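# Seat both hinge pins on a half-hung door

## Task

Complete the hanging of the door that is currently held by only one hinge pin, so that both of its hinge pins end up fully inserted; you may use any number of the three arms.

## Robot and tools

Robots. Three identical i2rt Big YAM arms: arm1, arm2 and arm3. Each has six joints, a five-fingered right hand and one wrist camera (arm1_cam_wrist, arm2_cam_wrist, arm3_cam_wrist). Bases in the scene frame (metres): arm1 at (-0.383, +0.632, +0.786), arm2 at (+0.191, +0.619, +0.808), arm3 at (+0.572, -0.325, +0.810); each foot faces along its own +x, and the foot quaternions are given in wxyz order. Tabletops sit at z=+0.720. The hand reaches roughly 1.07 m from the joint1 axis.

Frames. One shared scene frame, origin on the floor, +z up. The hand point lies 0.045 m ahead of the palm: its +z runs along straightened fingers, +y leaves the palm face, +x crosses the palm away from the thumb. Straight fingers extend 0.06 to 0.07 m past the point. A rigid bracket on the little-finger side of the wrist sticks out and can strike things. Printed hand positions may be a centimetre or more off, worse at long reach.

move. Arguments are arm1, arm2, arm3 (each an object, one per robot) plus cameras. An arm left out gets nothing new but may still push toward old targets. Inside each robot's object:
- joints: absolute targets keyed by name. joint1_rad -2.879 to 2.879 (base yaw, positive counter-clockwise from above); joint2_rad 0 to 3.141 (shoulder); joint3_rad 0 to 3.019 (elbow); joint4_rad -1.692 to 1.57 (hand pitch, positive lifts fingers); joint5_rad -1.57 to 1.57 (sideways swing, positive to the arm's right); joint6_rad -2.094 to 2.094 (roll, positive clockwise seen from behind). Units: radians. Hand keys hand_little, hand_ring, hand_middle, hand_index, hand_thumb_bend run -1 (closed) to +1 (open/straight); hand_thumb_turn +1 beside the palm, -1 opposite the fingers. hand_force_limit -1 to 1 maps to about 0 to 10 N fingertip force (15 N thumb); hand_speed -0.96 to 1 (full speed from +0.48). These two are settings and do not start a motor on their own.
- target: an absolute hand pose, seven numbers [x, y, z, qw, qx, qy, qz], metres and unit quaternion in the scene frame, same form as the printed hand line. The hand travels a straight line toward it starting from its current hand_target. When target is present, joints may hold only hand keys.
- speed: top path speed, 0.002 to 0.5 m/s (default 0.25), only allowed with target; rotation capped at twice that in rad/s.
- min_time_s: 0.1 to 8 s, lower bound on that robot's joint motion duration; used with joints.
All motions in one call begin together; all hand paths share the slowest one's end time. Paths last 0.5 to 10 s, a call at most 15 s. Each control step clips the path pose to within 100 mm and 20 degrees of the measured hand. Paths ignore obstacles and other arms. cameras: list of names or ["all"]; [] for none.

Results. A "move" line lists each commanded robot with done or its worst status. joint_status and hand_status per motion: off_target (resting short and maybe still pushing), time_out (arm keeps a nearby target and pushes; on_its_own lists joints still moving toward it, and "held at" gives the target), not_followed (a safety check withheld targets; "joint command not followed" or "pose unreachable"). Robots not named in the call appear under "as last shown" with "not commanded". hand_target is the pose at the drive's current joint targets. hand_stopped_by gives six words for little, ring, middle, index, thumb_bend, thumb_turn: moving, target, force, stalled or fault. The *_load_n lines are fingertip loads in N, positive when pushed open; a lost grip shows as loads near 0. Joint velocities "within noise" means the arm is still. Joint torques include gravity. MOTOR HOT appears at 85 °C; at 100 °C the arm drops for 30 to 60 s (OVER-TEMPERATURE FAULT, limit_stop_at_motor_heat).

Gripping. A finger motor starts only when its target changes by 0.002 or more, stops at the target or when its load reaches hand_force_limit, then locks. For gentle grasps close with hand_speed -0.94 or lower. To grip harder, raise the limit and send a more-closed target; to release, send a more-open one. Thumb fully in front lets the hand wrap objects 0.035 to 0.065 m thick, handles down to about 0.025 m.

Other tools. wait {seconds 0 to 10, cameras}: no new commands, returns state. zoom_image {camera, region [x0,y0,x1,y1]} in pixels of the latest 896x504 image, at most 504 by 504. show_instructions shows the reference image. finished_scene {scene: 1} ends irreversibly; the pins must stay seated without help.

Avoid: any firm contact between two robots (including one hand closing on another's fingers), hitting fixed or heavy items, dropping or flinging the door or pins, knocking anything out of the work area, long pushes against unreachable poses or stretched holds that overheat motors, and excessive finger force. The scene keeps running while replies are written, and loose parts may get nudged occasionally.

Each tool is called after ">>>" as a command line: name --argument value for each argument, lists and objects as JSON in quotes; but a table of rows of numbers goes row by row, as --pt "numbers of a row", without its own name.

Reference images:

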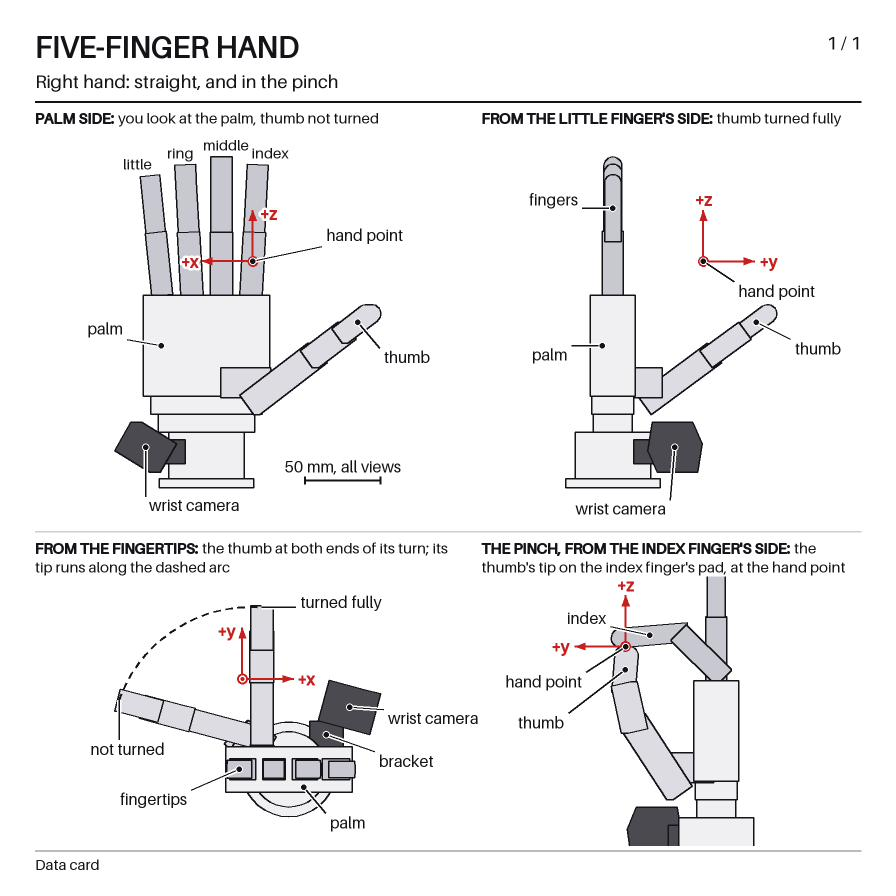

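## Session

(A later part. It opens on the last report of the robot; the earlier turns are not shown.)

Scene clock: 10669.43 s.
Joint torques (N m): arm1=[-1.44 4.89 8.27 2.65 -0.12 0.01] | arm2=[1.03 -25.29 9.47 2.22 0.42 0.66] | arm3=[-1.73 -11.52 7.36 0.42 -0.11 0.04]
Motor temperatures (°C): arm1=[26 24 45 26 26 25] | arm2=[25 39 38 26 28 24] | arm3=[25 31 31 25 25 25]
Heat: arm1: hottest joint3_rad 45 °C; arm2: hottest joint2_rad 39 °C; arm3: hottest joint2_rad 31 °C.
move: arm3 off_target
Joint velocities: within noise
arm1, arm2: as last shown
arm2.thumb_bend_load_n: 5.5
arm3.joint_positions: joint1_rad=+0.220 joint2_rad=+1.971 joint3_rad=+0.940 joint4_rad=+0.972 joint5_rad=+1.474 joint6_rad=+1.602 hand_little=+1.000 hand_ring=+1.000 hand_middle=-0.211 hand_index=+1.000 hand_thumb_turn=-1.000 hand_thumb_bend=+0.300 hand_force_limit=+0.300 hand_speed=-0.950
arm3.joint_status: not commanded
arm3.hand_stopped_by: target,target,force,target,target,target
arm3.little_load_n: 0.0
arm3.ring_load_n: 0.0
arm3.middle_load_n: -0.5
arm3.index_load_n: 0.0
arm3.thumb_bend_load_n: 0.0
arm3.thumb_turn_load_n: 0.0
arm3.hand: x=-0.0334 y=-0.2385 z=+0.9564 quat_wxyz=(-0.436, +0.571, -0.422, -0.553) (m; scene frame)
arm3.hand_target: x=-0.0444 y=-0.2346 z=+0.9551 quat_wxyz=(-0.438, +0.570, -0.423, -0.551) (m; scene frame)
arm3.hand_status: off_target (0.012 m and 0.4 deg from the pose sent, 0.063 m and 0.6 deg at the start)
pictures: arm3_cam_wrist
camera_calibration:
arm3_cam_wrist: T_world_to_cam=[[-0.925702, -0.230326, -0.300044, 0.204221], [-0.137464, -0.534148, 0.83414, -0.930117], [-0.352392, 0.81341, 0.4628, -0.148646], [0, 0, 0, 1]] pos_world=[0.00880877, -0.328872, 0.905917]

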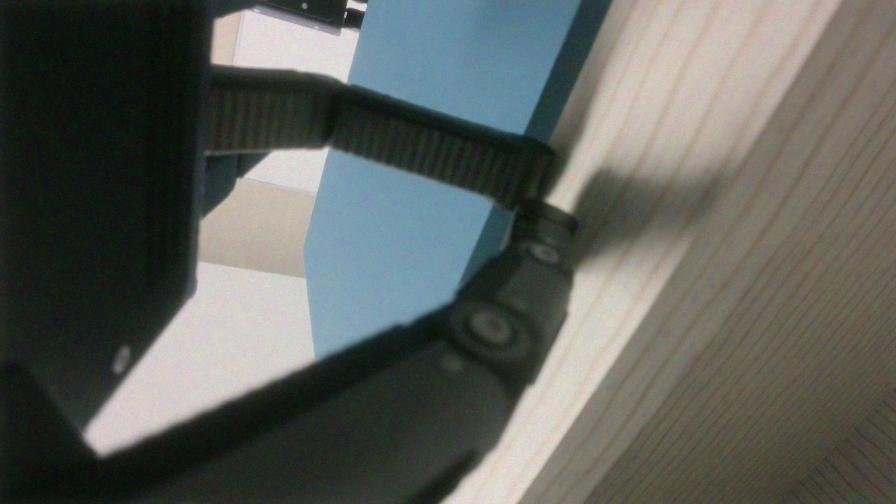

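>>> move --arm3 '{"joints": {"joint1_rad": 0.197}, "min_time_s": 1}' --cameras '[]'

>>> move --arm3 '{"joints": {"joint2_rad": 2.03}, "min_time_s": 1.5}' --cameras '["arm3_cam_wrist"]'

Scene clock: 10680.90 s.
Joint torques (N m): arm1=[-1.49 4.89 8.25 2.65 -0.12 0.01] | arm2=[1.03 -25.29 9.48 2.19 0.43 0.66] | arm3=[-1.79 -11.58 7.38 0.58 -0.07 0.05]
Motor temperatures (°C): arm1=[26 24 45 26 26 25] | arm2=[25 39 38 26 28 24] | arm3=[25 31 32 25 25 25]
Heat: arm1: hottest joint3_rad 45 °C; arm2: hottest joint2_rad 39 °C; arm3: hottest joint3_rad 32 °C.
move: arm3 done
Joint velocities: within noise
arm1, arm2: as last shown
arm2.thumb_bend_load_n: 6.0
arm2.thumb_turn_load_n: -4.0
arm3.joint_positions: joint1_rad=+0.208 joint2_rad=+1.971 joint3_rad=+0.940 joint4_rad=+0.967 joint5_rad=+1.473 joint6_rad=+1.603 hand_little=+1.000 hand_ring=+1.000 hand_middle=-0.211 hand_index=+1.000 hand_thumb_turn=-1.000 hand_thumb_bend=+0.300 hand_force_limit=+0.300 hand_speed=-0.950
arm3.joint_status: all done
arm3.hand_stopped_by: target,target,force,target,target,target
arm3.little_load_n: 0.0
arm3.ring_load_n: 0.0
arm3.middle_load_n: -0.5
arm3.index_load_n: 0.0
arm3.thumb_bend_load_n: 0.0
arm3.thumb_turn_load_n: 0.0
arm3.hand: x=-0.0326 y=-0.2314 z=+0.9558 quat_wxyz=(-0.440, +0.570, -0.424, -0.550) (m; scene frame)
arm3.hand_target: x=-0.0432 y=-0.2265 z=+0.9551 quat_wxyz=(-0.442, +0.568, -0.426, -0.549) (m; scene frame)
arm3.hand_status: not commanded
pictures: none
No camera images: "cameras" was empty.

Scene clock: 10682.70 s.
Joint torques (N m): arm1=[-1.44 4.84 8.25 2.65 -0.12 0.01] | arm2=[1.08 -25.17 9.48 2.21 0.42 0.67] | arm3=[-1.73 -11.46 7.17 0.58 0.01 0.05]
Motor temperatures (°C): arm1=[26 24 45 26 26 25] | arm2=[25 39 38 26 28 24] | arm3=[25 31 32 25 25 25]
Heat: arm1: hottest joint3_rad 45 °C; arm2: hottest joint2_rad 39 °C; arm3: hottest joint3_rad 32 °C.
move: arm3 done
Joint velocities: within noise
arm1, arm2: as last shown
arm2.thumb_bend_load_n: 5.5
arm2.thumb_turn_load_n: -3.5
arm3.joint_positions: joint1_rad=+0.208 joint2_rad=+2.008 joint3_rad=+0.940 joint4_rad=+0.967 joint5_rad=+1.471 joint6_rad=+1.603 hand_little=+1.000 hand_ring=+1.000 hand_middle=-0.211 hand_index=+1.000 hand_thumb_turn=-1.000 hand_thumb_bend=+0.300 hand_force_limit=+0.300 hand_speed=-0.950
arm3.joint_status: all done
arm3.hand_stopped_by: target,target,force,target,target,target
arm3.little_load_n: 0.0
arm3.ring_load_n: 0.0
arm3.middle_load_n: 0.0
arm3.index_load_n: 0.0
arm3.thumb_bend_load_n: 0.0
arm3.thumb_turn_load_n: 0.0
arm3.hand: x=-0.0330 y=-0.2314 z=+0.9354 quat_wxyz=(-0.449, +0.579, -0.414, -0.541) (m; scene frame)
arm3.hand_target: x=-0.0433 y=-0.2265 z=+0.9327 quat_wxyz=(-0.451, +0.577, -0.416, -0.539) (m; scene frame)
arm3.hand_status: not commanded
pictures: arm3_cam_wrist
camera_calibration:
arm3_cam_wrist: T_world_to_cam=[[-0.915235, -0.219582, -0.337829, 0.238113], [-0.175297, -0.537938, 0.824556, -0.901929], [-0.362789, 0.813883, 0.453848, -0.136395], [0, 0, 0, 1]] pos_world=[0.0103416, -0.321887, 0.886035]

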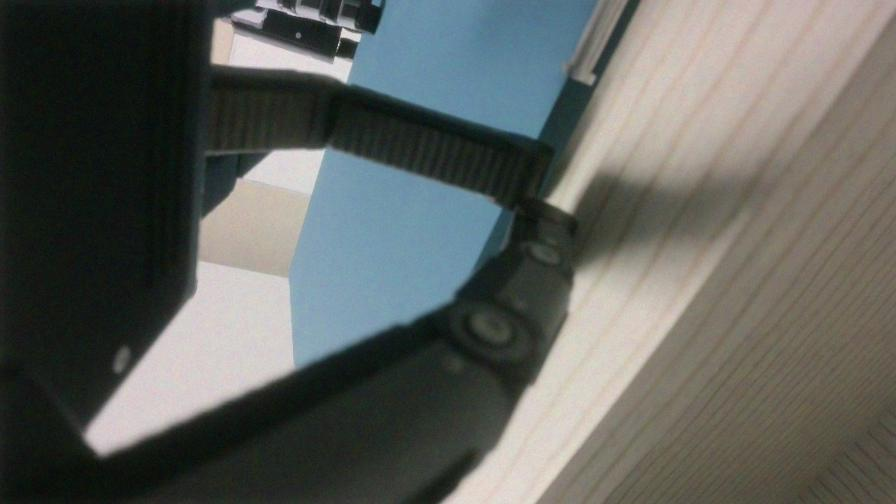

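>>> move --arm3 '{"target": [-0.0440, -0.2268, 0.930, 0.438, -0.5707, 0.4229, 0.5511], "speed": 0.05}' --cameras '["arm3_cam_wrist"]'

>>> zoom_image --camera "arm3_cam_wrist" --region '[460, 0, 680, 280]'

Scene clock: 10700.23 s.
Joint torques (N m): arm1=[-1.44 4.84 8.25 2.66 -0.13 0.01] | arm2=[1.08 -25.23 9.46 2.18 0.43 0.67] | arm3=[-1.85 -11.16 6.91 1.52 -0.13 0.09]
Motor temperatures (°C): arm1=[26 24 45 26 26 25] | arm2=[25 39 38 26 28 24] | arm3=[25 31 33 25 25 25]
Heat: arm1: hottest joint3_rad 45 °C; arm2: hottest joint2_rad 39 °C; arm3: hottest joint3_rad 33 °C.
move: arm3 off_target
Joint velocities: within noise
arm1, arm2: as last shown
arm2.thumb_turn_load_n: -4.0
arm3.joint_positions: joint1_rad=+0.207 joint2_rad=+2.017 joint3_rad=+0.940 joint4_rad=+0.975 joint5_rad=+1.461 joint6_rad=+1.620 hand_little=+1.000 hand_ring=+1.000 hand_middle=-0.211 hand_index=+1.000 hand_thumb_turn=-1.000 hand_thumb_bend=+0.300 hand_force_limit=+0.300 hand_speed=-0.950
arm3.joint_status: not commanded
arm3.hand_stopped_by: target,target,force,target,target,target
arm3.little_load_n: 0.0
arm3.ring_load_n: 0.0
arm3.middle_load_n: 0.0
arm3.index_load_n: 0.0
arm3.thumb_bend_load_n: -0.5
arm3.thumb_turn_load_n: 0.5
arm3.hand: x=-0.0340 y=-0.2317 z=+0.9321 quat_wxyz=(-0.442, +0.578, -0.416, -0.546) (m; scene frame)
arm3.hand_target: x=-0.0435 y=-0.2268 z=+0.9300 quat_wxyz=(-0.437, +0.571, -0.423, -0.550) (m; scene frame)
arm3.hand_status: off_target (0.011 m and 1.3 deg from the pose sent, 0.013 m and 2.2 deg at the start)
pictures: arm3_cam_wrist
camera_calibration:
arm3_cam_wrist: T_world_to_cam=[[-0.918171, -0.22947, -0.322965, 0.21975], [-0.158177, -0.535077, 0.829863, -0.903313], [-0.36324, 0.813042, 0.454995, -0.13633], [0, 0, 0, 1]] pos_world=[0.00936429, -0.322074, 0.882627]

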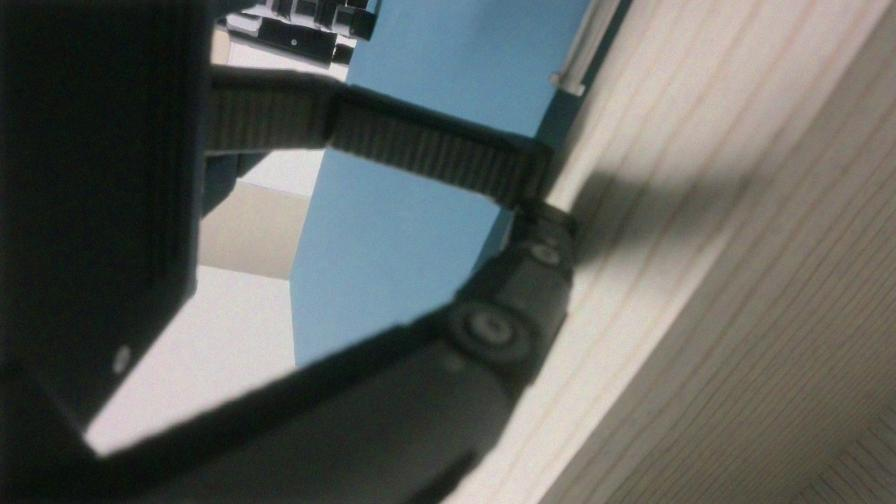

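Scaled by 1.800.

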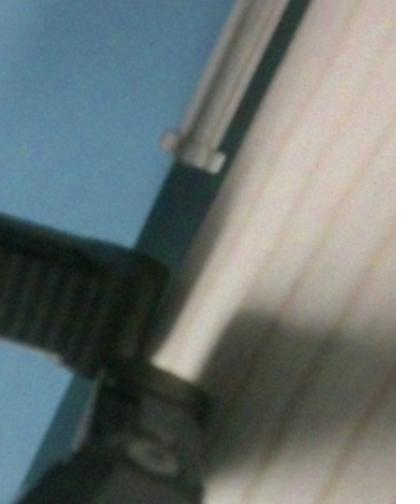

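>>> move --arm3 '{"target": [-0.0440, -0.2268, 0.920, 0.438, -0.5707, 0.4229, 0.5511], "speed": 0.05}' --cameras '["arm3_cam_wrist"]'

>>> zoom_image --camera "arm3_cam_wrist" --region '[460, 0, 680, 280]'

Scene clock: 10711.63 s.
Joint torques (N m): arm1=[-1.44 4.78 8.25 2.67 -0.12 0.01] | arm2=[0.97 -25.29 9.48 2.18 0.42 0.67] | arm3=[-1.73 -11.46 6.89 1.59 -0.04 0.05]
Motor temperatures (°C): arm1=[26 24 45 26 26 25] | arm2=[25 39 38 26 28 24] | arm3=[25 31 33 25 25 25]
Heat: arm1: hottest joint3_rad 45 °C; arm2: hottest joint2_rad 39 °C; arm3: hottest joint3_rad 33 °C.
move: arm3 off_target
Joint velocities: within noise
arm1, arm2: as last shown
arm2.thumb_bend_load_n: 6.0
arm3.joint_positions: joint1_rad=+0.206 joint2_rad=+2.044 joint3_rad=+0.941 joint4_rad=+0.989 joint5_rad=+1.459 joint6_rad=+1.630 hand_little=+1.000 hand_ring=+1.000 hand_middle=-0.211 hand_index=+1.000 hand_thumb_turn=-1.000 hand_thumb_bend=+0.300 hand_force_limit=+0.300 hand_speed=-0.950
arm3.joint_status: not commanded
arm3.hand_stopped_by: target,target,force,target,target,target
arm3.little_load_n: 0.0
arm3.ring_load_n: 0.0
arm3.middle_load_n: 0.0
arm3.index_load_n: 0.0
arm3.thumb_bend_load_n: -0.5
arm3.thumb_turn_load_n: -0.5
arm3.hand: x=-0.0337 y=-0.2315 z=+0.9201 quat_wxyz=(-0.442, +0.579, -0.415, -0.546) (m; scene frame)
arm3.hand_target: x=-0.0434 y=-0.2269 z=+0.9200 quat_wxyz=(-0.437, +0.572, -0.423, -0.550) (m; scene frame)
arm3.hand_status: off_target (0.011 m and 1.5 deg from the pose sent, 0.017 m and 1.3 deg at the start)
pictures: arm3_cam_wrist
camera_calibration:
arm3_cam_wrist: T_world_to_cam=[[-0.916917, -0.230985, -0.325437, 0.21815], [-0.159877, -0.534562, 0.829869, -0.893059], [-0.365653, 0.812951, 0.453219, -0.129323], [0, 0, 0, 1]] pos_world=[0.00995826, -0.321872, 0.870728]

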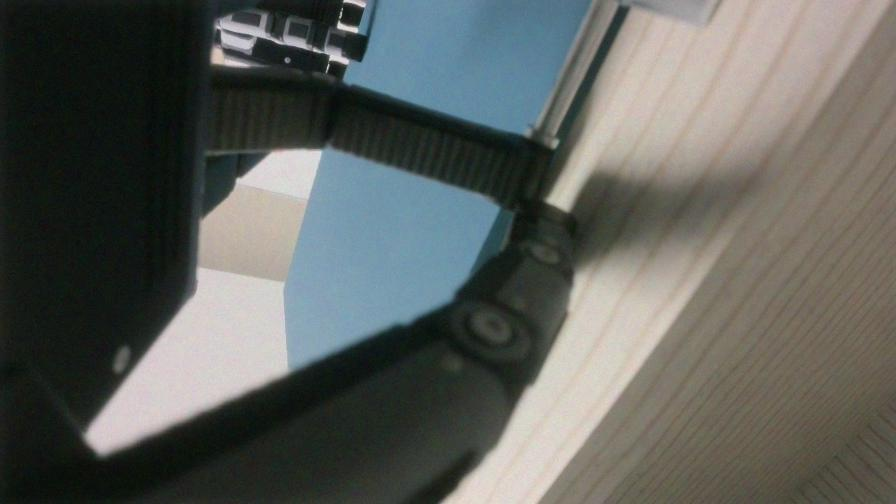

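Scaled by 1.800.

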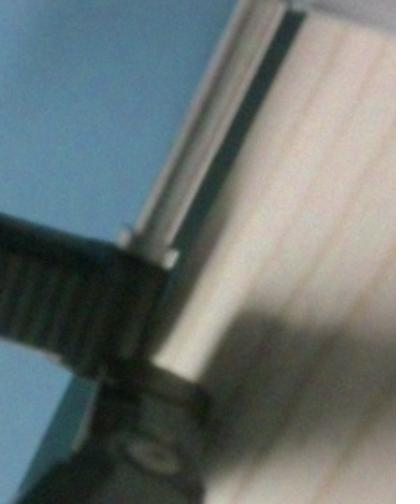

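>>> move --arm3 '{"joints": {"joint2_rad": 2.065}, "min_time_s": 1}' --cameras '[]'

>>> move --arm3 '{"joints": {"joint2_rad": 2.08}, "min_time_s": 1}' --cameras '["arm3_cam_wrist"]'

Scene clock: 10725.13 s.
Joint torques (N m): arm1=[-1.44 4.84 8.27 2.65 -0.12 0.01] | arm2=[1.03 -25.23 9.47 2.22 0.42 0.67] | arm3=[-1.73 -11.69 6.89 1.66 -0.04 0.04]
Motor temperatures (°C): arm1=[26 24 45 26 26 25] | arm2=[25 39 38 26 28 25] | arm3=[25 31 33 25 25 25]
Heat: arm1: hottest joint3_rad 45 °C; arm2: hottest joint2_rad 39 °C; arm3: hottest joint3_rad 33 °C.
move: arm3 done
Joint velocities: within noise
arm1, arm2: as last shown
arm2.little_load_n: -0.5
arm2.thumb_bend_load_n: 5.5
arm3.joint_positions: joint1_rad=+0.206 joint2_rad=+2.044 joint3_rad=+0.941 joint4_rad=+0.989 joint5_rad=+1.459 joint6_rad=+1.630 hand_little=+1.000 hand_ring=+1.000 hand_middle=-0.211 hand_index=+1.000 hand_thumb_turn=-1.000 hand_thumb_bend=+0.300 hand_force_limit=+0.300 hand_speed=-0.950
arm3.joint_status: all done
arm3.hand_stopped_by: target,target,force,target,target,target
arm3.little_load_n: 0.0
arm3.ring_load_n: 0.0
arm3.middle_load_n: 0.0
arm3.index_load_n: 0.0
arm3.thumb_bend_load_n: -0.5
arm3.thumb_turn_load_n: -0.5
arm3.hand: x=-0.0337 y=-0.2315 z=+0.9201 quat_wxyz=(-0.441, +0.579, -0.415, -0.546) (m; scene frame)
arm3.hand_target: x=-0.0435 y=-0.2269 z=+0.9219 quat_wxyz=(-0.437, +0.571, -0.424, -0.551) (m; scene frame)
arm3.hand_status: not commanded
pictures: none
No camera images: "cameras" was empty.

Scene clock: 10726.40 s.
Joint torques (N m): arm1=[-1.44 4.89 8.25 2.65 -0.12 0.01] | arm2=[1.03 -25.29 9.47 2.22 0.42 0.67] | arm3=[-1.73 -10.99 6.72 1.43 -0.05 0.03]
Motor temperatures (°C): arm1=[26 24 45 26 26 25] | arm2=[25 39 38 26 28 25] | arm3=[25 31 33 25 25 25]
Heat: arm1: hottest joint3_rad 45 °C; arm2: hottest joint2_rad 39 °C; arm3: hottest joint3_rad 33 °C.
move: arm3 done
Joint velocities: within noise
arm1: as last shown
arm2.joint_positions: joint1_rad=+0.028 joint2_rad=+2.048 joint3_rad=+1.111 joint4_rad=+0.884 joint5_rad=+1.422 joint6_rad=+1.409 hand_little=+1.000 hand_ring=+1.000 hand_middle=-0.139 hand_index=-0.135 hand_thumb_turn=-1.000 hand_thumb_bend=+0.405 hand_force_limit=+0.600 hand_speed=-0.930
arm2.joint_status: not commanded
arm2.hand_stopped_by: target,target,force,force,force,target
arm2.little_load_n: 0.0
arm2.ring_load_n: 0.0
arm2.middle_load_n: 5.5
arm2.index_load_n: 1.5
arm2.thumb_bend_load_n: 5.5
arm2.thumb_turn_load_n: -4.0
arm2.hand: x=-0.0625 y=-0.0084 z=+0.9400 quat_wxyz=(+0.063, -0.708, -0.093, +0.697) (m; scene frame)
arm2.hand_target: x=-0.0603 y=-0.0125 z=+1.0264 quat_wxyz=(-0.012, -0.706, -0.013, +0.708) (m; scene frame)
arm2.hand_status: not commanded
arm3.joint_positions: joint1_rad=+0.206 joint2_rad=+2.048 joint3_rad=+0.943 joint4_rad=+0.995 joint5_rad=+1.459 joint6_rad=+1.631 hand_little=+1.000 hand_ring=+1.000 hand_middle=-0.211 hand_index=+1.000 hand_thumb_turn=-1.000 hand_thumb_bend=+0.300 hand_force_limit=+0.300 hand_speed=-0.950
arm3.joint_status: all done
arm3.hand_stopped_by: target,target,force,target,target,target
arm3.little_load_n: 0.0
arm3.ring_load_n: 0.0
arm3.middle_load_n: -0.5
arm3.index_load_n: 0.0
arm3.thumb_bend_load_n: 0.0
arm3.thumb_turn_load_n: 0.0
arm3.hand: x=-0.0341 y=-0.2316 z=+0.9194 quat_wxyz=(-0.440, +0.578, -0.416, -0.547) (m; scene frame)
arm3.hand_target: x=-0.0432 y=-0.2268 z=+0.9132 quat_wxyz=(-0.440, +0.574, -0.420, -0.547) (m; scene frame)
arm3.hand_status: not commanded
pictures: arm3_cam_wrist
camera_calibration:
arm3_cam_wrist: T_world_to_cam=[[-0.91849, -0.231243, -0.320786, 0.21321], [-0.155869, -0.533824, 0.831106, -0.893416], [-0.36343, 0.813362, 0.454269, -0.129897], [0, 0, 0, 1]] pos_world=[0.00936713, -0.321971, 0.869926]

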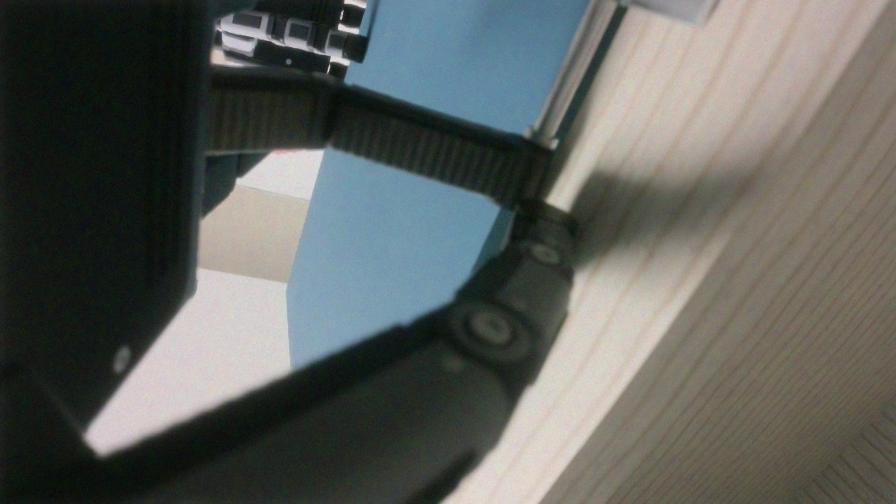

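>>> move --arm3 '{"joints": {"joint2_rad": 2.105}, "min_time_s": 1}' --cameras '[]'

>>> move --arm2 '{"target": [-0.070, -0.017, 1.015, -0.0123, -0.7070, -0.0123, 0.7070], "speed": 0.06}' --arm3 '{"joints": {"joint2_rad": 2.11}, "min_time_s": 1}' --cameras '["arm3_cam_wrist"]'

Scene clock: 10735.60 s.
Joint torques (N m): arm1=[-1.44 4.84 8.25 2.65 -0.12 0.01] | arm2=[1.03 -25.35 9.47 2.19 0.42 0.67] | arm3=[-1.73 -9.88 6.39 1.01 -0.21 -0.17]
Motor temperatures (°C): arm1=[26 24 45 26 26 25] | arm2=[25 39 38 26 28 25] | arm3=[25 30 33 25 25 25]
Heat: arm1: hottest joint3_rad 45 °C; arm2: hottest joint2_rad 39 °C; arm3: hottest joint3_rad 33 °C.
move: arm3 done
Joint velocities: within noise
arm1.joint_positions: joint1_rad=+0.341 joint2_rad=+0.633 joint3_rad=+1.483 joint4_rad=-1.120 joint5_rad=+0.125 joint6_rad=-1.102 hand_little=+1.000 hand_ring=+1.000 hand_middle=+1.000 hand_index=+1.000 hand_thumb_turn=+1.000 hand_thumb_bend=+1.000 hand_force_limit=+0.000 hand_speed=-0.800
arm1.joint_status: not commanded
arm1.hand_stopped_by: target,target,target,target,target,target
arm1.little_load_n: 0.0
arm1.ring_load_n: 0.0
arm1.middle_load_n: 0.0
arm1.index_load_n: 0.0
arm1.thumb_bend_load_n: 0.0
arm1.thumb_turn_load_n: 0.0
arm1.hand: x=-0.3319 y=+0.3842 z=+1.3607 quat_wxyz=(+0.238, +0.532, -0.590, +0.559) (m; scene frame)
arm1.hand_target: x=-0.3302 y=+0.3853 z=+1.3736 quat_wxyz=(+0.239, +0.526, -0.580, +0.574) (m; scene frame)
arm1.hand_status: not commanded
arm2: as last shown
arm3.joint_positions: joint1_rad=+0.206 joint2_rad=+2.058 joint3_rad=+0.947 joint4_rad=+1.006 joint5_rad=+1.463 joint6_rad=+1.650 hand_little=+1.000 hand_ring=+1.000 hand_middle=-0.211 hand_index=+1.000 hand_thumb_turn=-1.000 hand_thumb_bend=+0.300 hand_force_limit=+0.300 hand_speed=-0.950
arm3.joint_status: all done
arm3.hand_stopped_by: target,target,force,target,target,target
arm3.little_load_n: 0.0
arm3.ring_load_n: 0.0
arm3.middle_load_n: -1.0
arm3.index_load_n: 0.0
arm3.thumb_bend_load_n: -0.5
arm3.thumb_turn_load_n: -0.5
arm3.hand: x=-0.0338 y=-0.2312 z=+0.9184 quat_wxyz=(-0.435, +0.571, -0.425, -0.552) (m; scene frame)
arm3.hand_target: x=-0.0424 y=-0.2267 z=+0.8991 quat_wxyz=(-0.446, +0.580, -0.414, -0.541) (m; scene frame)
arm3.hand_status: not commanded
pictures: none
No camera images: "cameras" was empty.

Scene clock: 10736.90 s.
Joint torques (N m): arm1=[-1.44 4.95 8.28 2.65 -0.12 0.01] | arm2=[-0.26 -22.95 9.48 3.08 -0.04 0.74] | arm3=[-1.79 -9.64 6.3 0.96 -0.25 -0.22]
Motor temperatures (°C): arm1=[26 24 45 26 26 25] | arm2=[25 39 38 26 28 25] | arm3=[25 30 33 25 25 25]
Heat: arm1: hottest joint3_rad 45 °C; arm2: hottest joint2_rad 39 °C; arm3: hottest joint3_rad 33 °C.
move: arm2 off_target; arm3 done
Joint velocities: within noise
arm1: as last shown
arm2.joint_positions: joint1_rad=+0.028 joint2_rad=+2.048 joint3_rad=+1.111 joint4_rad=+0.884 joint5_rad=+1.418 joint6_rad=+1.409 hand_little=+1.000 hand_ring=+1.000 hand_middle=-0.139 hand_index=-0.135 hand_thumb_turn=-1.000 hand_thumb_bend=+0.405 hand_force_limit=+0.600 hand_speed=-0.930
arm2.joint_status: not commanded
arm2.hand_stopped_by: target,target,force,force,force,target
arm2.little_load_n: 0.5
arm2.ring_load_n: 0.0
arm2.middle_load_n: 6.0
arm2.index_load_n: 1.5
arm2.thumb_bend_load_n: 5.5
arm2.thumb_turn_load_n: -4.0
arm2.hand: x=-0.0623 y=-0.0091 z=+0.9399 quat_wxyz=(+0.062, -0.708, -0.094, +0.697) (m; scene frame)
arm2.hand_target: x=-0.0695 y=-0.0127 z=+1.0129 quat_wxyz=(-0.012, -0.706, -0.013, +0.708) (m; scene frame)
arm2.hand_status: off_target (0.076 m and 12.7 deg from the pose sent, 0.076 m and 12.7 deg at the start)
arm3.joint_positions: joint1_rad=+0.206 joint2_rad=+2.060 joint3_rad=+0.948 joint4_rad=+1.008 joint5_rad=+1.465 joint6_rad=+1.654 hand_little=+1.000 hand_ring=+1.000 hand_middle=-0.211 hand_index=+1.000 hand_thumb_turn=-1.000 hand_thumb_bend=+0.300 hand_force_limit=+0.300 hand_speed=-0.950
arm3.joint_status: all done
arm3.hand_stopped_by: target,target,force,target,target,target
arm3.little_load_n: 0.0
arm3.ring_load_n: 0.0
arm3.middle_load_n: -1.5
arm3.index_load_n: 0.0
arm3.thumb_bend_load_n: 0.0
arm3.thumb_turn_load_n: -0.5
arm3.hand: x=-0.0338 y=-0.2310 z=+0.9182 quat_wxyz=(-0.434, +0.570, -0.426, -0.552) (m; scene frame)
arm3.hand_target: x=-0.0422 y=-0.2267 z=+0.8962 quat_wxyz=(-0.448, +0.581, -0.413, -0.540) (m; scene frame)
arm3.hand_status: not commanded
pictures: arm3_cam_wrist
camera_calibration:
arm3_cam_wrist: T_world_to_cam=[[-0.92865, -0.228095, -0.292542, 0.187693], [-0.134643, -0.527579, 0.838768, -0.896963], [-0.345658, 0.818311, 0.459225, -0.132525], [0, 0, 0, 1]] pos_world=[0.00772276, -0.321961, 0.868111]

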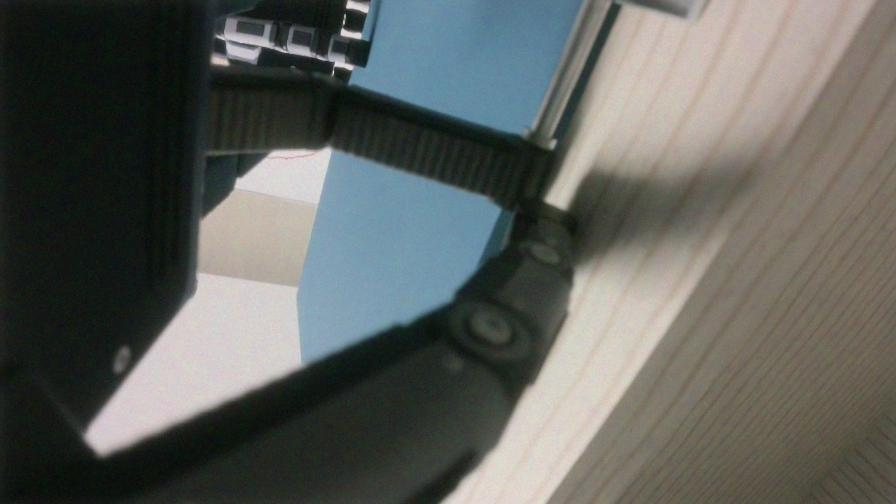

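>>> move --arm2 '{"target": [-0.070, -0.017, 1.025, -0.0123, -0.7070, -0.0123, 0.7070], "speed": 0.06}' --cameras '[]'

>>> move --arm2 '{"target": [-0.070, -0.017, 1.035, -0.0123, -0.7070, -0.0123, 0.7070], "speed": 0.06}' --arm3 '{"joints": {"joint2_rad": 2.112}}' --cameras '[]'

>>> move --arm2 '{"target": [-0.060, -0.017, 1.038, -0.0123, -0.7070, -0.0123, 0.7070], "speed": 0.06}' --arm3 '{"joints": {"joint2_rad": 2.114}}' --cameras '["arm3_cam_wrist", "arm2_cam_wrist"]'

Scene clock: 10759.73 s.
Joint torques (N m): arm1=[-1.44 4.89 8.27 2.67 -0.12 0.01] | arm2=[-0.38 -24.47 9.61 2.43 0.01 0.67] | arm3=[-1.73 -9.7 6.28 0.95 -0.25 -0.21]
Motor temperatures (°C): arm1=[26 24 45 26 26 25] | arm2=[25 40 38 27 28 25] | arm3=[25 31 32 25 25 25]
Heat: arm1: hottest joint3_rad 45 °C; arm2: hottest joint2_rad 40 °C; arm3: hottest joint3_rad 32 °C.
move: arm2 off_target
Joint velocities: within noise
arm1, arm3: as last shown
arm1.ring_load_n: -0.5
arm2.joint_positions: joint1_rad=+0.028 joint2_rad=+2.048 joint3_rad=+1.110 joint4_rad=+0.887 joint5_rad=+1.417 joint6_rad=+1.409 hand_little=+1.000 hand_ring=+1.000 hand_middle=-0.139 hand_index=-0.135 hand_thumb_turn=-1.000 hand_thumb_bend=+0.405 hand_force_limit=+0.600 hand_speed=-0.930
arm2.joint_status: not commanded
arm2.hand_stopped_by: target,target,force,force,force,target
arm2.little_load_n: 0.0
arm2.ring_load_n: 0.0
arm2.middle_load_n: 5.5
arm2.index_load_n: 1.5
arm2.thumb_bend_load_n: 5.5
arm2.thumb_turn_load_n: -4.0
arm2.hand: x=-0.0621 y=-0.0091 z=+0.9401 quat_wxyz=(+0.060, -0.708, -0.094, +0.697) (m; scene frame)
arm2.hand_target: x=-0.0695 y=-0.0122 z=+1.0225 quat_wxyz=(-0.012, -0.705, -0.013, +0.709) (m; scene frame)
arm2.hand_status: off_target (0.086 m and 12.6 deg from the pose sent, 0.086 m and 12.7 deg at the start)
arm3.thumb_bend_load_n: -0.5
arm3.hand: x=-0.0338 y=-0.2310 z=+0.9182 quat_wxyz=(-0.434, +0.570, -0.426, -0.553) (m; scene frame)
pictures: none
No camera images: "cameras" was empty.

Scene clock: 10760.70 s.
Joint torques (N m): arm1=[-1.44 4.89 8.27 2.66 -0.12 0] | arm2=[-0.32 -25.52 9.78 2.06 0.04 0.66] | arm3=[-1.79 -9.58 6.28 0.88 -0.25 -0.23]
Motor temperatures (°C): arm1=[26 24 45 26 26 25] | arm2=[25 40 38 27 28 25] | arm3=[25 31 32 25 25 25]
Heat: arm1: hottest joint3_rad 45 °C; arm2: hottest joint2_rad 40 °C; arm3: hottest joint3_rad 32 °C.
move: arm2 off_target; arm3 done
Joint velocities: within noise
arm1: as last shown
arm1.little_load_n: -0.5
arm1.ring_load_n: 0.0
arm2.joint_positions: joint1_rad=+0.028 joint2_rad=+2.042 joint3_rad=+1.110 joint4_rad=+0.880 joint5_rad=+1.416 joint6_rad=+1.406 hand_little=+1.000 hand_ring=+1.000 hand_middle=-0.139 hand_index=-0.135 hand_thumb_turn=-1.000 hand_thumb_bend=+0.405 hand_force_limit=+0.600 hand_speed=-0.930
arm2.joint_status: not commanded
arm2.hand_stopped_by: target,target,force,force,force,target
arm2.little_load_n: 0.0
arm2.ring_load_n: 0.0
arm2.middle_load_n: 5.5
arm2.index_load_n: 1.5
arm2.thumb_bend_load_n: 5.0
arm2.thumb_turn_load_n: -4.5
arm2.hand: x=-0.0621 y=-0.0093 z=+0.9423 quat_wxyz=(+0.062, -0.708, -0.096, +0.697) (m; scene frame)
arm2.hand_target: x=-0.0695 y=-0.0116 z=+1.0320 quat_wxyz=(-0.012, -0.705, -0.013, +0.709) (m; scene frame)
arm2.hand_status: off_target (0.093 m and 12.8 deg from the pose sent, 0.096 m and 12.6 deg at the start)
arm3.joint_positions: joint1_rad=+0.206 joint2_rad=+2.060 joint3_rad=+0.948 joint4_rad=+1.009 joint5_rad=+1.465 joint6_rad=+1.655 hand_little=+1.000 hand_ring=+1.000 hand_middle=-0.211 hand_index=+1.000 hand_thumb_turn=-1.000 hand_thumb_bend=+0.300 hand_force_limit=+0.300 hand_speed=-0.950
arm3.joint_status: all done
arm3.hand_stopped_by: target,target,force,target,target,target
arm3.little_load_n: 0.0
arm3.ring_load_n: 0.0
arm3.middle_load_n: -1.0
arm3.index_load_n: 0.0
arm3.thumb_bend_load_n: 0.0
arm3.thumb_turn_load_n: -0.5
arm3.hand: x=-0.0337 y=-0.2310 z=+0.9181 quat_wxyz=(-0.433, +0.569, -0.427, -0.553) (m; scene frame)
arm3.hand_target: x=-0.0421 y=-0.2267 z=+0.8950 quat_wxyz=(-0.448, +0.582, -0.412, -0.539) (m; scene frame)
arm3.hand_status: not commanded
pictures: none
No camera images: "cameras" was empty.

Scene clock: 10761.67 s.
Joint torques (N m): arm1=[-1.49 4.89 8.28 2.66 -0.12 0] | arm2=[0.97 -25.05 9.92 1.99 0.39 0.67] | arm3=[-1.73 -9.64 6.16 0.84 -0.29 -0.26]
Motor temperatures (°C): arm1=[26 24 45 26 26 25] | arm2=[25 40 38 27 28 25] | arm3=[25 31 32 25 25 25]
Heat: arm1: hottest joint3_rad 45 °C; arm2: hottest joint2_rad 40 °C; arm3: hottest joint3_rad 32 °C.
move: arm2 off_target; arm3 done
Joint velocities: within noise
arm1: as last shown
arm1.little_load_n: 0.0
arm2.joint_positions: joint1_rad=+0.029 joint2_rad=+2.032 joint3_rad=+1.108 joint4_rad=+0.877 joint5_rad=+1.422 joint6_rad=+1.403 hand_little=+1.000 hand_ring=+1.000 hand_middle=-0.139 hand_index=-0.135 hand_thumb_turn=-1.000 hand_thumb_bend=+0.405 hand_force_limit=+0.600 hand_speed=-0.930
arm2.joint_status: not commanded
arm2.hand_stopped_by: target,target,force,force,force,target
arm2.little_load_n: 0.0
arm2.ring_load_n: 0.0
arm2.middle_load_n: 5.5
arm2.index_load_n: 1.5
arm2.thumb_bend_load_n: 5.5
arm2.thumb_turn_load_n: -4.0
arm2.hand: x=-0.0623 y=-0.0077 z=+0.9476 quat_wxyz=(+0.063, -0.708, -0.093, +0.697) (m; scene frame)
arm2.hand_target: x=-0.0602 y=-0.0121 z=+1.0346 quat_wxyz=(-0.012, -0.706, -0.013, +0.708) (m; scene frame)
arm2.hand_status: off_target (0.091 m and 12.7 deg from the pose sent, 0.096 m and 12.9 deg at the start)
arm3.joint_positions: joint1_rad=+0.206 joint2_rad=+2.063 joint3_rad=+0.949 joint4_rad=+1.011 joint5_rad=+1.465 joint6_rad=+1.658 hand_little=+1.000 hand_ring=+1.000 hand_middle=-0.211 hand_index=+1.000 hand_thumb_turn=-1.000 hand_thumb_bend=+0.300 hand_force_limit=+0.300 hand_speed=-0.950
arm3.joint_status: all done
arm3.hand_stopped_by: target,target,force,target,target,target
arm3.little_load_n: 0.0
arm3.ring_load_n: -0.5
arm3.middle_load_n: -1.5
arm3.index_load_n: 0.0
arm3.thumb_bend_load_n: -1.0
arm3.thumb_turn_load_n: 0.5
arm3.hand: x=-0.0339 y=-0.2310 z=+0.9175 quat_wxyz=(-0.433, +0.569, -0.428, -0.554) (m; scene frame)
arm3.hand_target: x=-0.0420 y=-0.2267 z=+0.8938 quat_wxyz=(-0.449, +0.582, -0.412, -0.539) (m; scene frame)
arm3.hand_status: not commanded
pictures: arm2_cam_wrist, arm3_cam_wrist
camera_calibration:
arm2_cam_wrist: T_world_to_cam=[[0.0374399, -0.870958, -0.489928, 0.45979], [0.518892, -0.402052, 0.754391, -0.688885], [-0.85402, -0.282464, 0.43688, -0.35605], [0, 0, 0, 1]] pos_world=[0.036168, 0.0229189, 0.900504]
arm3_cam_wrist: T_world_to_cam=[[-0.930354, -0.227645, -0.287435, 0.182679], [-0.130742, -0.52643, 0.840106, -0.897142], [-0.34256, 0.819176, 0.460004, -0.132618], [0, 0, 0, 1]] pos_world=[0.00723262, -0.322059, 0.867208]

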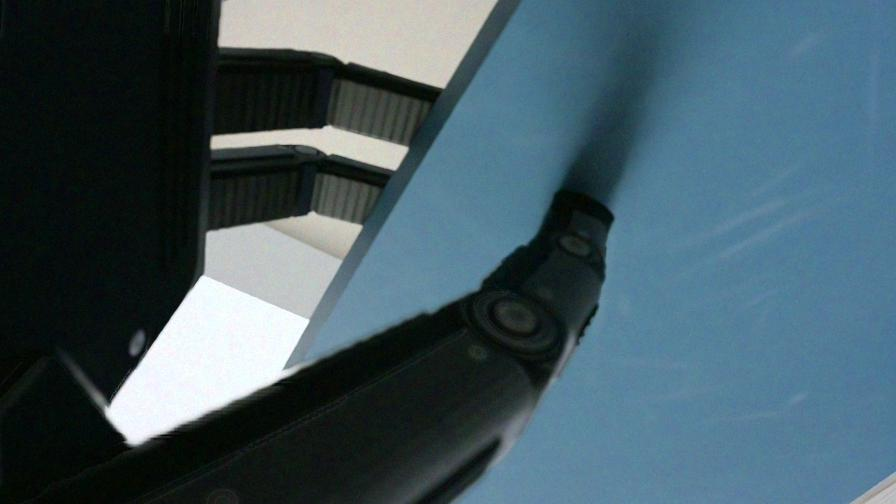

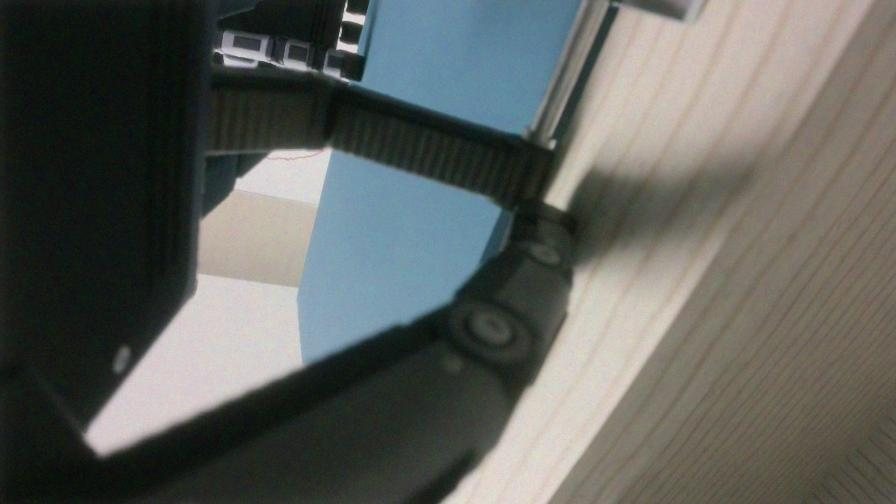

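>>> move --arm2 '{"joints": {"hand_index": -0.50, "hand_middle": -0.50, "hand_thumb_bend": 0.1, "hand_force_limit": 1.0, "hand_speed": -0.93}}' --cameras '["arm2_cam_wrist"]'

Scene clock: 10781.90 s.
Joint torques (N m): arm1=[-1.49 4.89 8.25 2.66 -0.13 0.01] | arm2=[0.91 -25.11 9.91 1.99 0.37 0.68] | arm3=[-1.73 -10.23 6.06 0.84 -0.23 -0.26]
Motor temperatures (°C): arm1=[26 24 45 26 26 25] | arm2=[25 43 37 26 28 25] | arm3=[25 30 33 25 25 25]
Heat: arm1: hottest joint3_rad 45 °C; arm2: hottest joint2_rad 43 °C; arm3: hottest joint3_rad 33 °C.
move: arm2 off_target
Joint velocities: within noise
arm1, arm3: as last shown
arm1.middle_load_n: 0.5
arm2.joint_positions: joint1_rad=+0.030 joint2_rad=+2.032 joint3_rad=+1.108 joint4_rad=+0.877 joint5_rad=+1.423 joint6_rad=+1.403 hand_little=+1.000 hand_ring=+1.000 hand_middle=-0.150 hand_index=-0.158 hand_thumb_turn=-1.000 hand_thumb_bend=+0.386 hand_force_limit=+1.000 hand_speed=-0.930
arm2.joint_status: hand_middle off_target (ended at -0.150, target -0.500); hand_index off_target (ended at -0.158, target -0.500); hand_thumb_bend off_target (ended at +0.386, target +0.100); the others done
arm2.hand_stopped_by: target,target,force,force,force,target
arm2.little_load_n: 0.0
arm2.ring_load_n: 0.0
arm2.middle_load_n: 8.5
arm2.index_load_n: 13.0
arm2.thumb_bend_load_n: 14.0
arm2.thumb_turn_load_n: -4.0
arm2.hand: x=-0.0619 y=-0.0078 z=+0.9476 quat_wxyz=(+0.063, -0.708, -0.093, +0.697) (m; scene frame)
arm2.hand_target: x=-0.0603 y=-0.0121 z=+1.0345 quat_wxyz=(-0.012, -0.706, -0.013, +0.708) (m; scene frame)
arm2.hand_status: not commanded
arm3.joint_positions: joint1_rad=+0.206 joint2_rad=+2.071 joint3_rad=+0.950 joint4_rad=+1.011 joint5_rad=+1.464 joint6_rad=+1.658 hand_little=+1.000 hand_ring=+1.000 hand_middle=-0.211 hand_index=+1.000 hand_thumb_turn=-1.000 hand_thumb_bend=+0.300 hand_force_limit=+0.300 hand_speed=-0.950
arm3.ring_load_n: 0.0
arm3.middle_load_n: -0.5
arm3.thumb_bend_load_n: -2.0
arm3.thumb_turn_load_n: 1.5
arm3.hand: x=-0.0340 y=-0.2311 z=+0.9133 quat_wxyz=(-0.434, +0.571, -0.426, -0.552) (m; scene frame)
pictures: arm2_cam_wrist
camera_calibration:
arm2_cam_wrist: T_world_to_cam=[[0.0373981, -0.870972, -0.489907, 0.459758], [0.518956, -0.402031, 0.754358, -0.689066], [-0.853982, -0.282452, 0.436961, -0.355783], [0, 0, 0, 1]] pos_world=[0.036568, 0.0229189, 0.900504]

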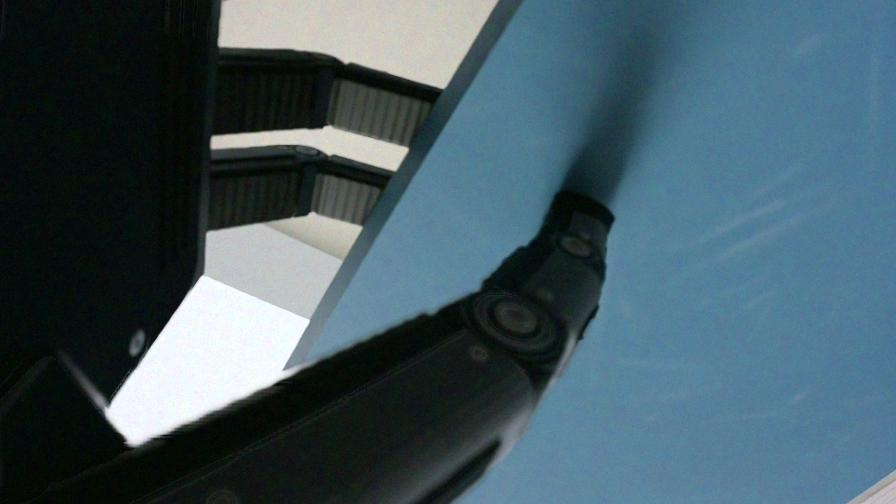

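>>> wait --seconds 0.2 --cameras '["arm3_cam_wrist"]'

>>> zoom_image --camera "arm3_cam_wrist" --region '[460, 0, 720, 280]'

Scene clock: 10786.60 s.
Joint torques (N m): arm1=[-1.49 4.84 8.27 2.63 -0.13 0.01] | arm2=[0.91 -25.05 9.89 1.99 0.36 0.68] | arm3=[-1.79 -10.23 6.06 0.84 -0.23 -0.26]
Motor temperatures (°C): arm1=[26 24 45 26 26 25] | arm2=[25 44 37 26 28 25] | arm3=[25 30 33 25 25 25]
Heat: arm1: hottest joint3_rad 45 °C; arm2: hottest joint2_rad 44 °C; arm3: hottest joint3_rad 33 °C.
Joint velocities: within noise
arm1.joint_positions: joint1_rad=+0.341 joint2_rad=+0.633 joint3_rad=+1.483 joint4_rad=-1.120 joint5_rad=+0.125 joint6_rad=-1.102 hand_little=+1.000 hand_ring=+1.000 hand_middle=+1.000 hand_index=+1.000 hand_thumb_turn=+1.000 hand_thumb_bend=+1.000 hand_force_limit=+0.000 hand_speed=-0.800
arm1.joint_status: not commanded
arm1.hand_stopped_by: target,target,target,target,target,target
arm1.little_load_n: 0.0
arm1.ring_load_n: 0.0
arm1.middle_load_n: 0.0
arm1.index_load_n: 0.0
arm1.thumb_bend_load_n: 0.0
arm1.thumb_turn_load_n: 0.0
arm1.hand: x=-0.3319 y=+0.3842 z=+1.3607 quat_wxyz=(+0.238, +0.532, -0.590, +0.559) (m; scene frame)
arm1.hand_target: x=-0.3302 y=+0.3853 z=+1.3736 quat_wxyz=(+0.239, +0.526, -0.580, +0.574) (m; scene frame)
arm1.hand_status: not commanded
arm2.joint_positions: joint1_rad=+0.030 joint2_rad=+2.032 joint3_rad=+1.108 joint4_rad=+0.877 joint5_rad=+1.423 joint6_rad=+1.403 hand_little=+1.000 hand_ring=+1.000 hand_middle=-0.150 hand_index=-0.158 hand_thumb_turn=-1.000 hand_thumb_bend=+0.386 hand_force_limit=+1.000 hand_speed=-0.930
arm2.joint_status: hand_middle off_target (ended at -0.150, target -0.500); hand_index off_target (ended at -0.158, target -0.500); hand_thumb_bend off_target (ended at +0.386, target +0.100); the others done
arm2.hand_stopped_by: target,target,force,force,force,target
arm2.little_load_n: 0.0
arm2.ring_load_n: 0.0
arm2.middle_load_n: 8.5
arm2.index_load_n: 12.5
arm2.thumb_bend_load_n: 14.5
arm2.thumb_turn_load_n: -4.0
arm2.hand: x=-0.0619 y=-0.0078 z=+0.9476 quat_wxyz=(+0.063, -0.708, -0.093, +0.697) (m; scene frame)
arm2.hand_target: x=-0.0603 y=-0.0121 z=+1.0345 quat_wxyz=(-0.012, -0.706, -0.013, +0.708) (m; scene frame)
arm2.hand_status: not commanded
arm3.joint_positions: joint1_rad=+0.206 joint2_rad=+2.071 joint3_rad=+0.950 joint4_rad=+1.011 joint5_rad=+1.464 joint6_rad=+1.658 hand_little=+1.000 hand_ring=+1.000 hand_middle=-0.211 hand_index=+1.000 hand_thumb_turn=-1.000 hand_thumb_bend=+0.300 hand_force_limit=+0.300 hand_speed=-0.950
arm3.joint_status: not commanded
arm3.hand_stopped_by: target,target,force,target,target,target
arm3.little_load_n: 0.0
arm3.ring_load_n: 0.0
arm3.middle_load_n: -0.5
arm3.index_load_n: 0.0
arm3.thumb_bend_load_n: -2.0
arm3.thumb_turn_load_n: 1.5
arm3.hand: x=-0.0340 y=-0.2311 z=+0.9133 quat_wxyz=(-0.434, +0.571, -0.426, -0.552) (m; scene frame)
arm3.hand_target: x=-0.0420 y=-0.2267 z=+0.8938 quat_wxyz=(-0.449, +0.582, -0.412, -0.539) (m; scene frame)
arm3.hand_status: not commanded
wait: 0.20 s; at rest from the start
pictures: arm3_cam_wrist
camera_calibration:
arm3_cam_wrist: T_world_to_cam=[[-0.928011, -0.228396, -0.29433, 0.187612], [-0.136172, -0.527424, 0.838619, -0.892814], [-0.346774, 0.818327, 0.458354, -0.129509], [0, 0, 0, 1]] pos_world=[0.00761903, -0.32206, 0.863311]

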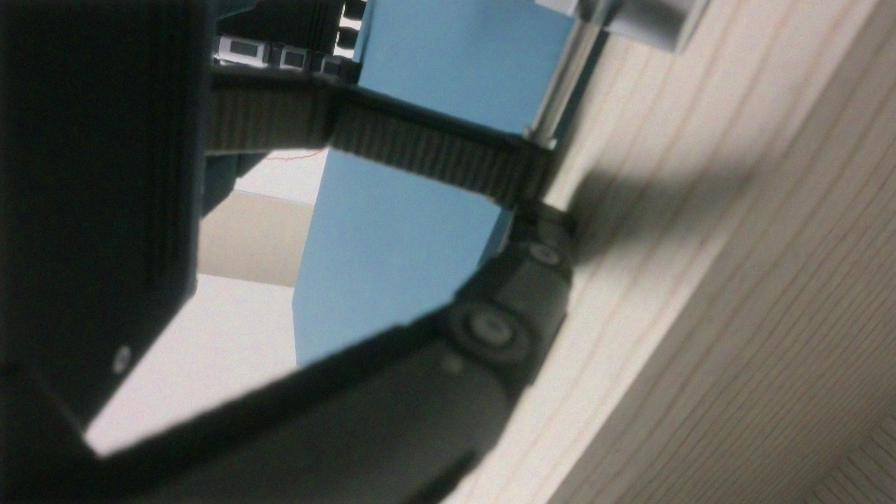

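Scaled by 1.800.

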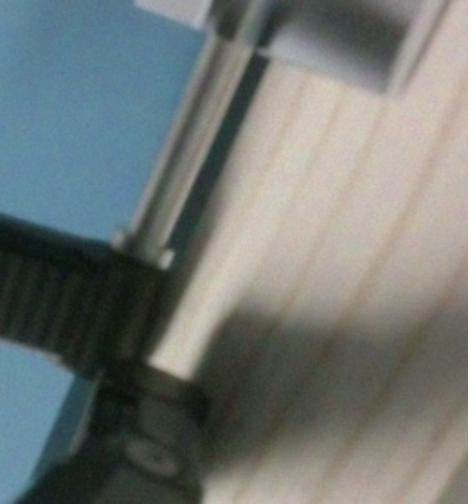

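>>> move --arm3 '{"joints": {"joint2_rad": 2.13}, "min_time_s": 1}' --cameras '[]'

>>> move --arm3 '{"joints": {"joint2_rad": 2.145}, "min_time_s": 1}' --cameras '["arm3_cam_wrist"]'

Scene clock: 10796.57 s.
Joint torques (N m): arm1=[-1.49 4.84 8.25 2.65 -0.12 0.01] | arm2=[0.91 -25 9.94 2.02 0.36 0.67] | arm3=[-1.73 -9.58 5.89 0.77 -0.29 -0.31]
Motor temperatures (°C): arm1=[26 24 45 26 26 25] | arm2=[25 44 37 26 28 25] | arm3=[25 30 33 25 25 25]
Heat: arm1: hottest joint3_rad 45 °C; arm2: hottest joint2_rad 44 °C; arm3: hottest joint3_rad 33 °C.
move: arm3 done
Joint velocities: within noise
arm1, arm2: as last shown
arm2.little_load_n: -0.5
arm2.middle_load_n: 9.0
arm3.joint_positions: joint1_rad=+0.206 joint2_rad=+2.078 joint3_rad=+0.952 joint4_rad=+1.012 joint5_rad=+1.466 joint6_rad=+1.663 hand_little=+1.000 hand_ring=+1.000 hand_middle=-0.211 hand_index=+1.000 hand_thumb_turn=-1.000 hand_thumb_bend=+0.299 hand_force_limit=+0.300 hand_speed=-0.950
arm3.joint_status: all done
arm3.hand_stopped_by: target,target,force,target,target,target
arm3.little_load_n: 0.0
arm3.ring_load_n: 0.0
arm3.middle_load_n: -1.0
arm3.index_load_n: 0.0
arm3.thumb_bend_load_n: -2.5
arm3.thumb_turn_load_n: 2.0
arm3.hand: x=-0.0340 y=-0.2310 z=+0.9106 quat_wxyz=(-0.434, +0.570, -0.427, -0.552) (m; scene frame)
arm3.hand_target: x=-0.0411 y=-0.2266 z=+0.8846 quat_wxyz=(-0.453, +0.586, -0.407, -0.534) (m; scene frame)
arm3.hand_status: not commanded
pictures: none
No camera images: "cameras" was empty.

Scene clock: 10797.87 s.
Joint torques (N m): arm1=[-1.38 4.89 8.25 2.65 -0.12 0.01] | arm2=[0.97 -25.05 9.89 1.98 0.37 0.67] | arm3=[-1.79 -9.11 5.72 0.65 -0.32 -0.38]
Motor temperatures (°C): arm1=[26 24 45 26 26 25] | arm2=[25 45 37 26 28 25] | arm3=[25 30 33 25 25 25]
Heat: arm1: hottest joint3_rad 45 °C; arm2: hottest joint2_rad 45 °C; arm3: hottest joint3_rad 33 °C.
move: arm3 done
Joint velocities: within noise
arm1, arm2: as last shown
arm2.little_load_n: 0.0
arm3.joint_positions: joint1_rad=+0.206 joint2_rad=+2.085 joint3_rad=+0.954 joint4_rad=+1.016 joint5_rad=+1.467 joint6_rad=+1.669 hand_little=+1.000 hand_ring=+1.000 hand_middle=-0.211 hand_index=+1.000 hand_thumb_turn=-1.000 hand_thumb_bend=+0.299 hand_force_limit=+0.300 hand_speed=-0.950
arm3.joint_status: all done
arm3.hand_stopped_by: target,target,force,target,target,target
arm3.little_load_n: 0.0
arm3.ring_load_n: 0.0
arm3.middle_load_n: -1.0
arm3.index_load_n: 0.0
arm3.thumb_bend_load_n: -2.5
arm3.thumb_turn_load_n: 2.0
arm3.hand: x=-0.0339 y=-0.2309 z=+0.9079 quat_wxyz=(-0.433, +0.569, -0.428, -0.552) (m; scene frame)
arm3.hand_target: x=-0.0403 y=-0.2265 z=+0.8764 quat_wxyz=(-0.456, +0.589, -0.404, -0.531) (m; scene frame)
arm3.hand_status: not commanded
pictures: arm3_cam_wrist
camera_calibration:
arm3_cam_wrist: T_world_to_cam=[[-0.930105, -0.226358, -0.289252, 0.181876], [-0.133334, -0.525713, 0.840147, -0.888993], [-0.342238, 0.819992, 0.458787, -0.127108], [0, 0, 0, 1]] pos_world=[0.00712967, -0.321959, 0.857808]

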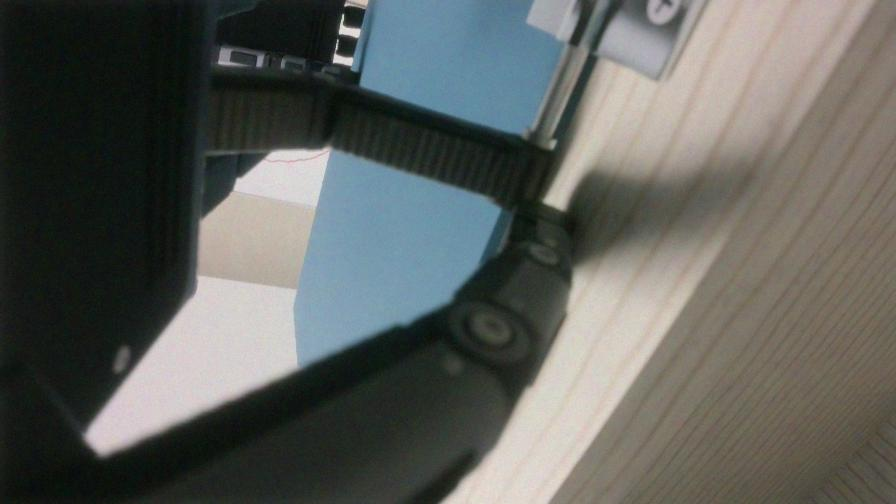

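>>> move --arm3 '{"joints": {"joint2_rad": 2.16}, "min_time_s": 1}' --cameras '[]'

>>> move --arm3 '{"joints": {"joint2_rad": 2.175}, "min_time_s": 1}' --cameras '["arm3_cam_wrist"]'

Scene clock: 10807.20 s.
Joint torques (N m): arm1=[-1.49 4.89 8.25 2.65 -0.12 0.01] | arm2=[0.97 -25.11 9.91 1.98 0.36 0.68] | arm3=[-1.73 -8.76 5.46 0.47 -0.4 -0.46]
Motor temperatures (°C): arm1=[26 24 45 26 26 25] | arm2=[25 45 37 26 28 25] | arm3=[25 30 33 25 25 25]
Heat: arm1: hottest joint3_rad 45 °C; arm2: hottest joint2_rad 45 °C; arm3: hottest joint3_rad 33 °C.
move: arm3 done
Joint velocities: within noise
arm1, arm2: as last shown
arm2.little_load_n: 0.5
arm2.middle_load_n: 8.5
arm2.index_load_n: 13.0
arm3.joint_positions: joint1_rad=+0.206 joint2_rad=+2.095 joint3_rad=+0.956 joint4_rad=+1.020 joint5_rad=+1.469 joint6_rad=+1.677 hand_little=+1.000 hand_ring=+1.000 hand_middle=-0.211 hand_index=+1.000 hand_thumb_turn=-1.000 hand_thumb_bend=+0.299 hand_force_limit=+0.300 hand_speed=-0.950
arm3.joint_status: all done
arm3.hand_stopped_by: target,target,force,target,target,target
arm3.little_load_n: 0.5
arm3.ring_load_n: 0.0
arm3.middle_load_n: -1.5
arm3.index_load_n: 0.0
arm3.thumb_bend_load_n: -2.0
arm3.thumb_turn_load_n: 2.0
arm3.hand: x=-0.0339 y=-0.2307 z=+0.9046 quat_wxyz=(-0.432, +0.567, -0.430, -0.553) (m; scene frame)
arm3.hand_target: x=-0.0392 y=-0.2263 z=+0.8675 quat_wxyz=(-0.460, +0.593, -0.399, -0.526) (m; scene frame)
arm3.hand_status: not commanded
pictures: none
No camera images: "cameras" was empty.

Scene clock: 10808.50 s.
Joint torques (N m): arm1=[-1.49 4.84 8.24 2.65 -0.12 0.01] | arm2=[0.97 -25.11 9.92 1.99 0.36 0.67] | arm3=[-1.73 -8.18 5.23 0.32 -0.49 -0.55]
Motor temperatures (°C): arm1=[26 24 45 26 26 25] | arm2=[25 45 37 26 28 25] | arm3=[25 30 33 25 25 25]
Heat: arm1: hottest joint3_rad 45 °C; arm2: hottest joint2_rad 45 °C; arm3: hottest joint3_rad 33 °C.
move: arm3 done
Joint velocities: within noise
arm1, arm2: as last shown
arm1.thumb_bend_load_n: -0.5
arm2.little_load_n: 0.0
arm3.joint_positions: joint1_rad=+0.206 joint2_rad=+2.102 joint3_rad=+0.959 joint4_rad=+1.025 joint5_rad=+1.471 joint6_rad=+1.685 hand_little=+1.000 hand_ring=+1.000 hand_middle=-0.211 hand_index=+1.000 hand_thumb_turn=-1.000 hand_thumb_bend=+0.299 hand_force_limit=+0.300 hand_speed=-0.950
arm3.joint_status: all done
arm3.hand_stopped_by: target,target,force,target,target,target
arm3.little_load_n: 0.0
arm3.ring_load_n: 0.0
arm3.middle_load_n: -2.0
arm3.index_load_n: 0.0
arm3.thumb_bend_load_n: -1.0
arm3.thumb_turn_load_n: 2.0
arm3.hand: x=-0.0338 y=-0.2304 z=+0.9025 quat_wxyz=(-0.431, +0.565, -0.433, -0.554) (m; scene frame)
arm3.hand_target: x=-0.0381 y=-0.2262 z=+0.8591 quat_wxyz=(-0.463, +0.596, -0.395, -0.523) (m; scene frame)
arm3.hand_status: not commanded
pictures: arm3_cam_wrist
camera_calibration:
arm3_cam_wrist: T_world_to_cam=[[-0.934759, -0.223146, -0.276464, 0.169607], [-0.12475, -0.522456, 0.843491, -0.886251], [-0.332662, 0.82295, 0.460532, -0.125433], [0, 0, 0, 1]] pos_world=[0.00625543, -0.321955, 0.852201]

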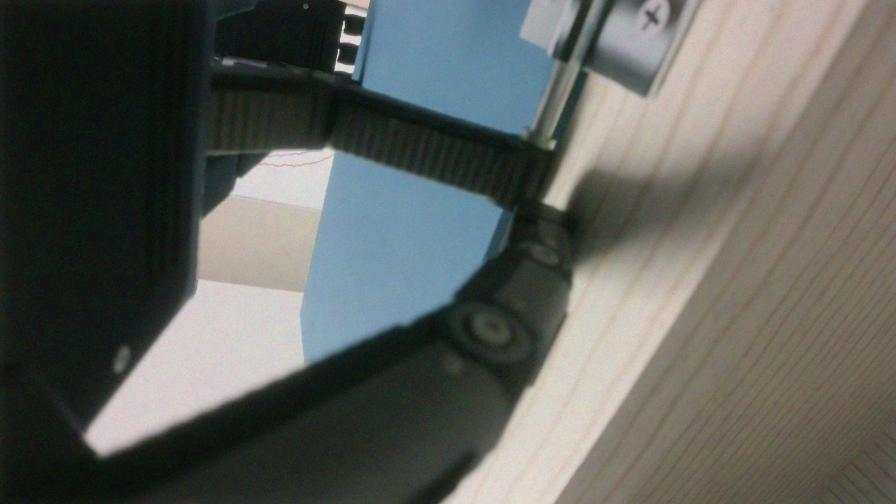

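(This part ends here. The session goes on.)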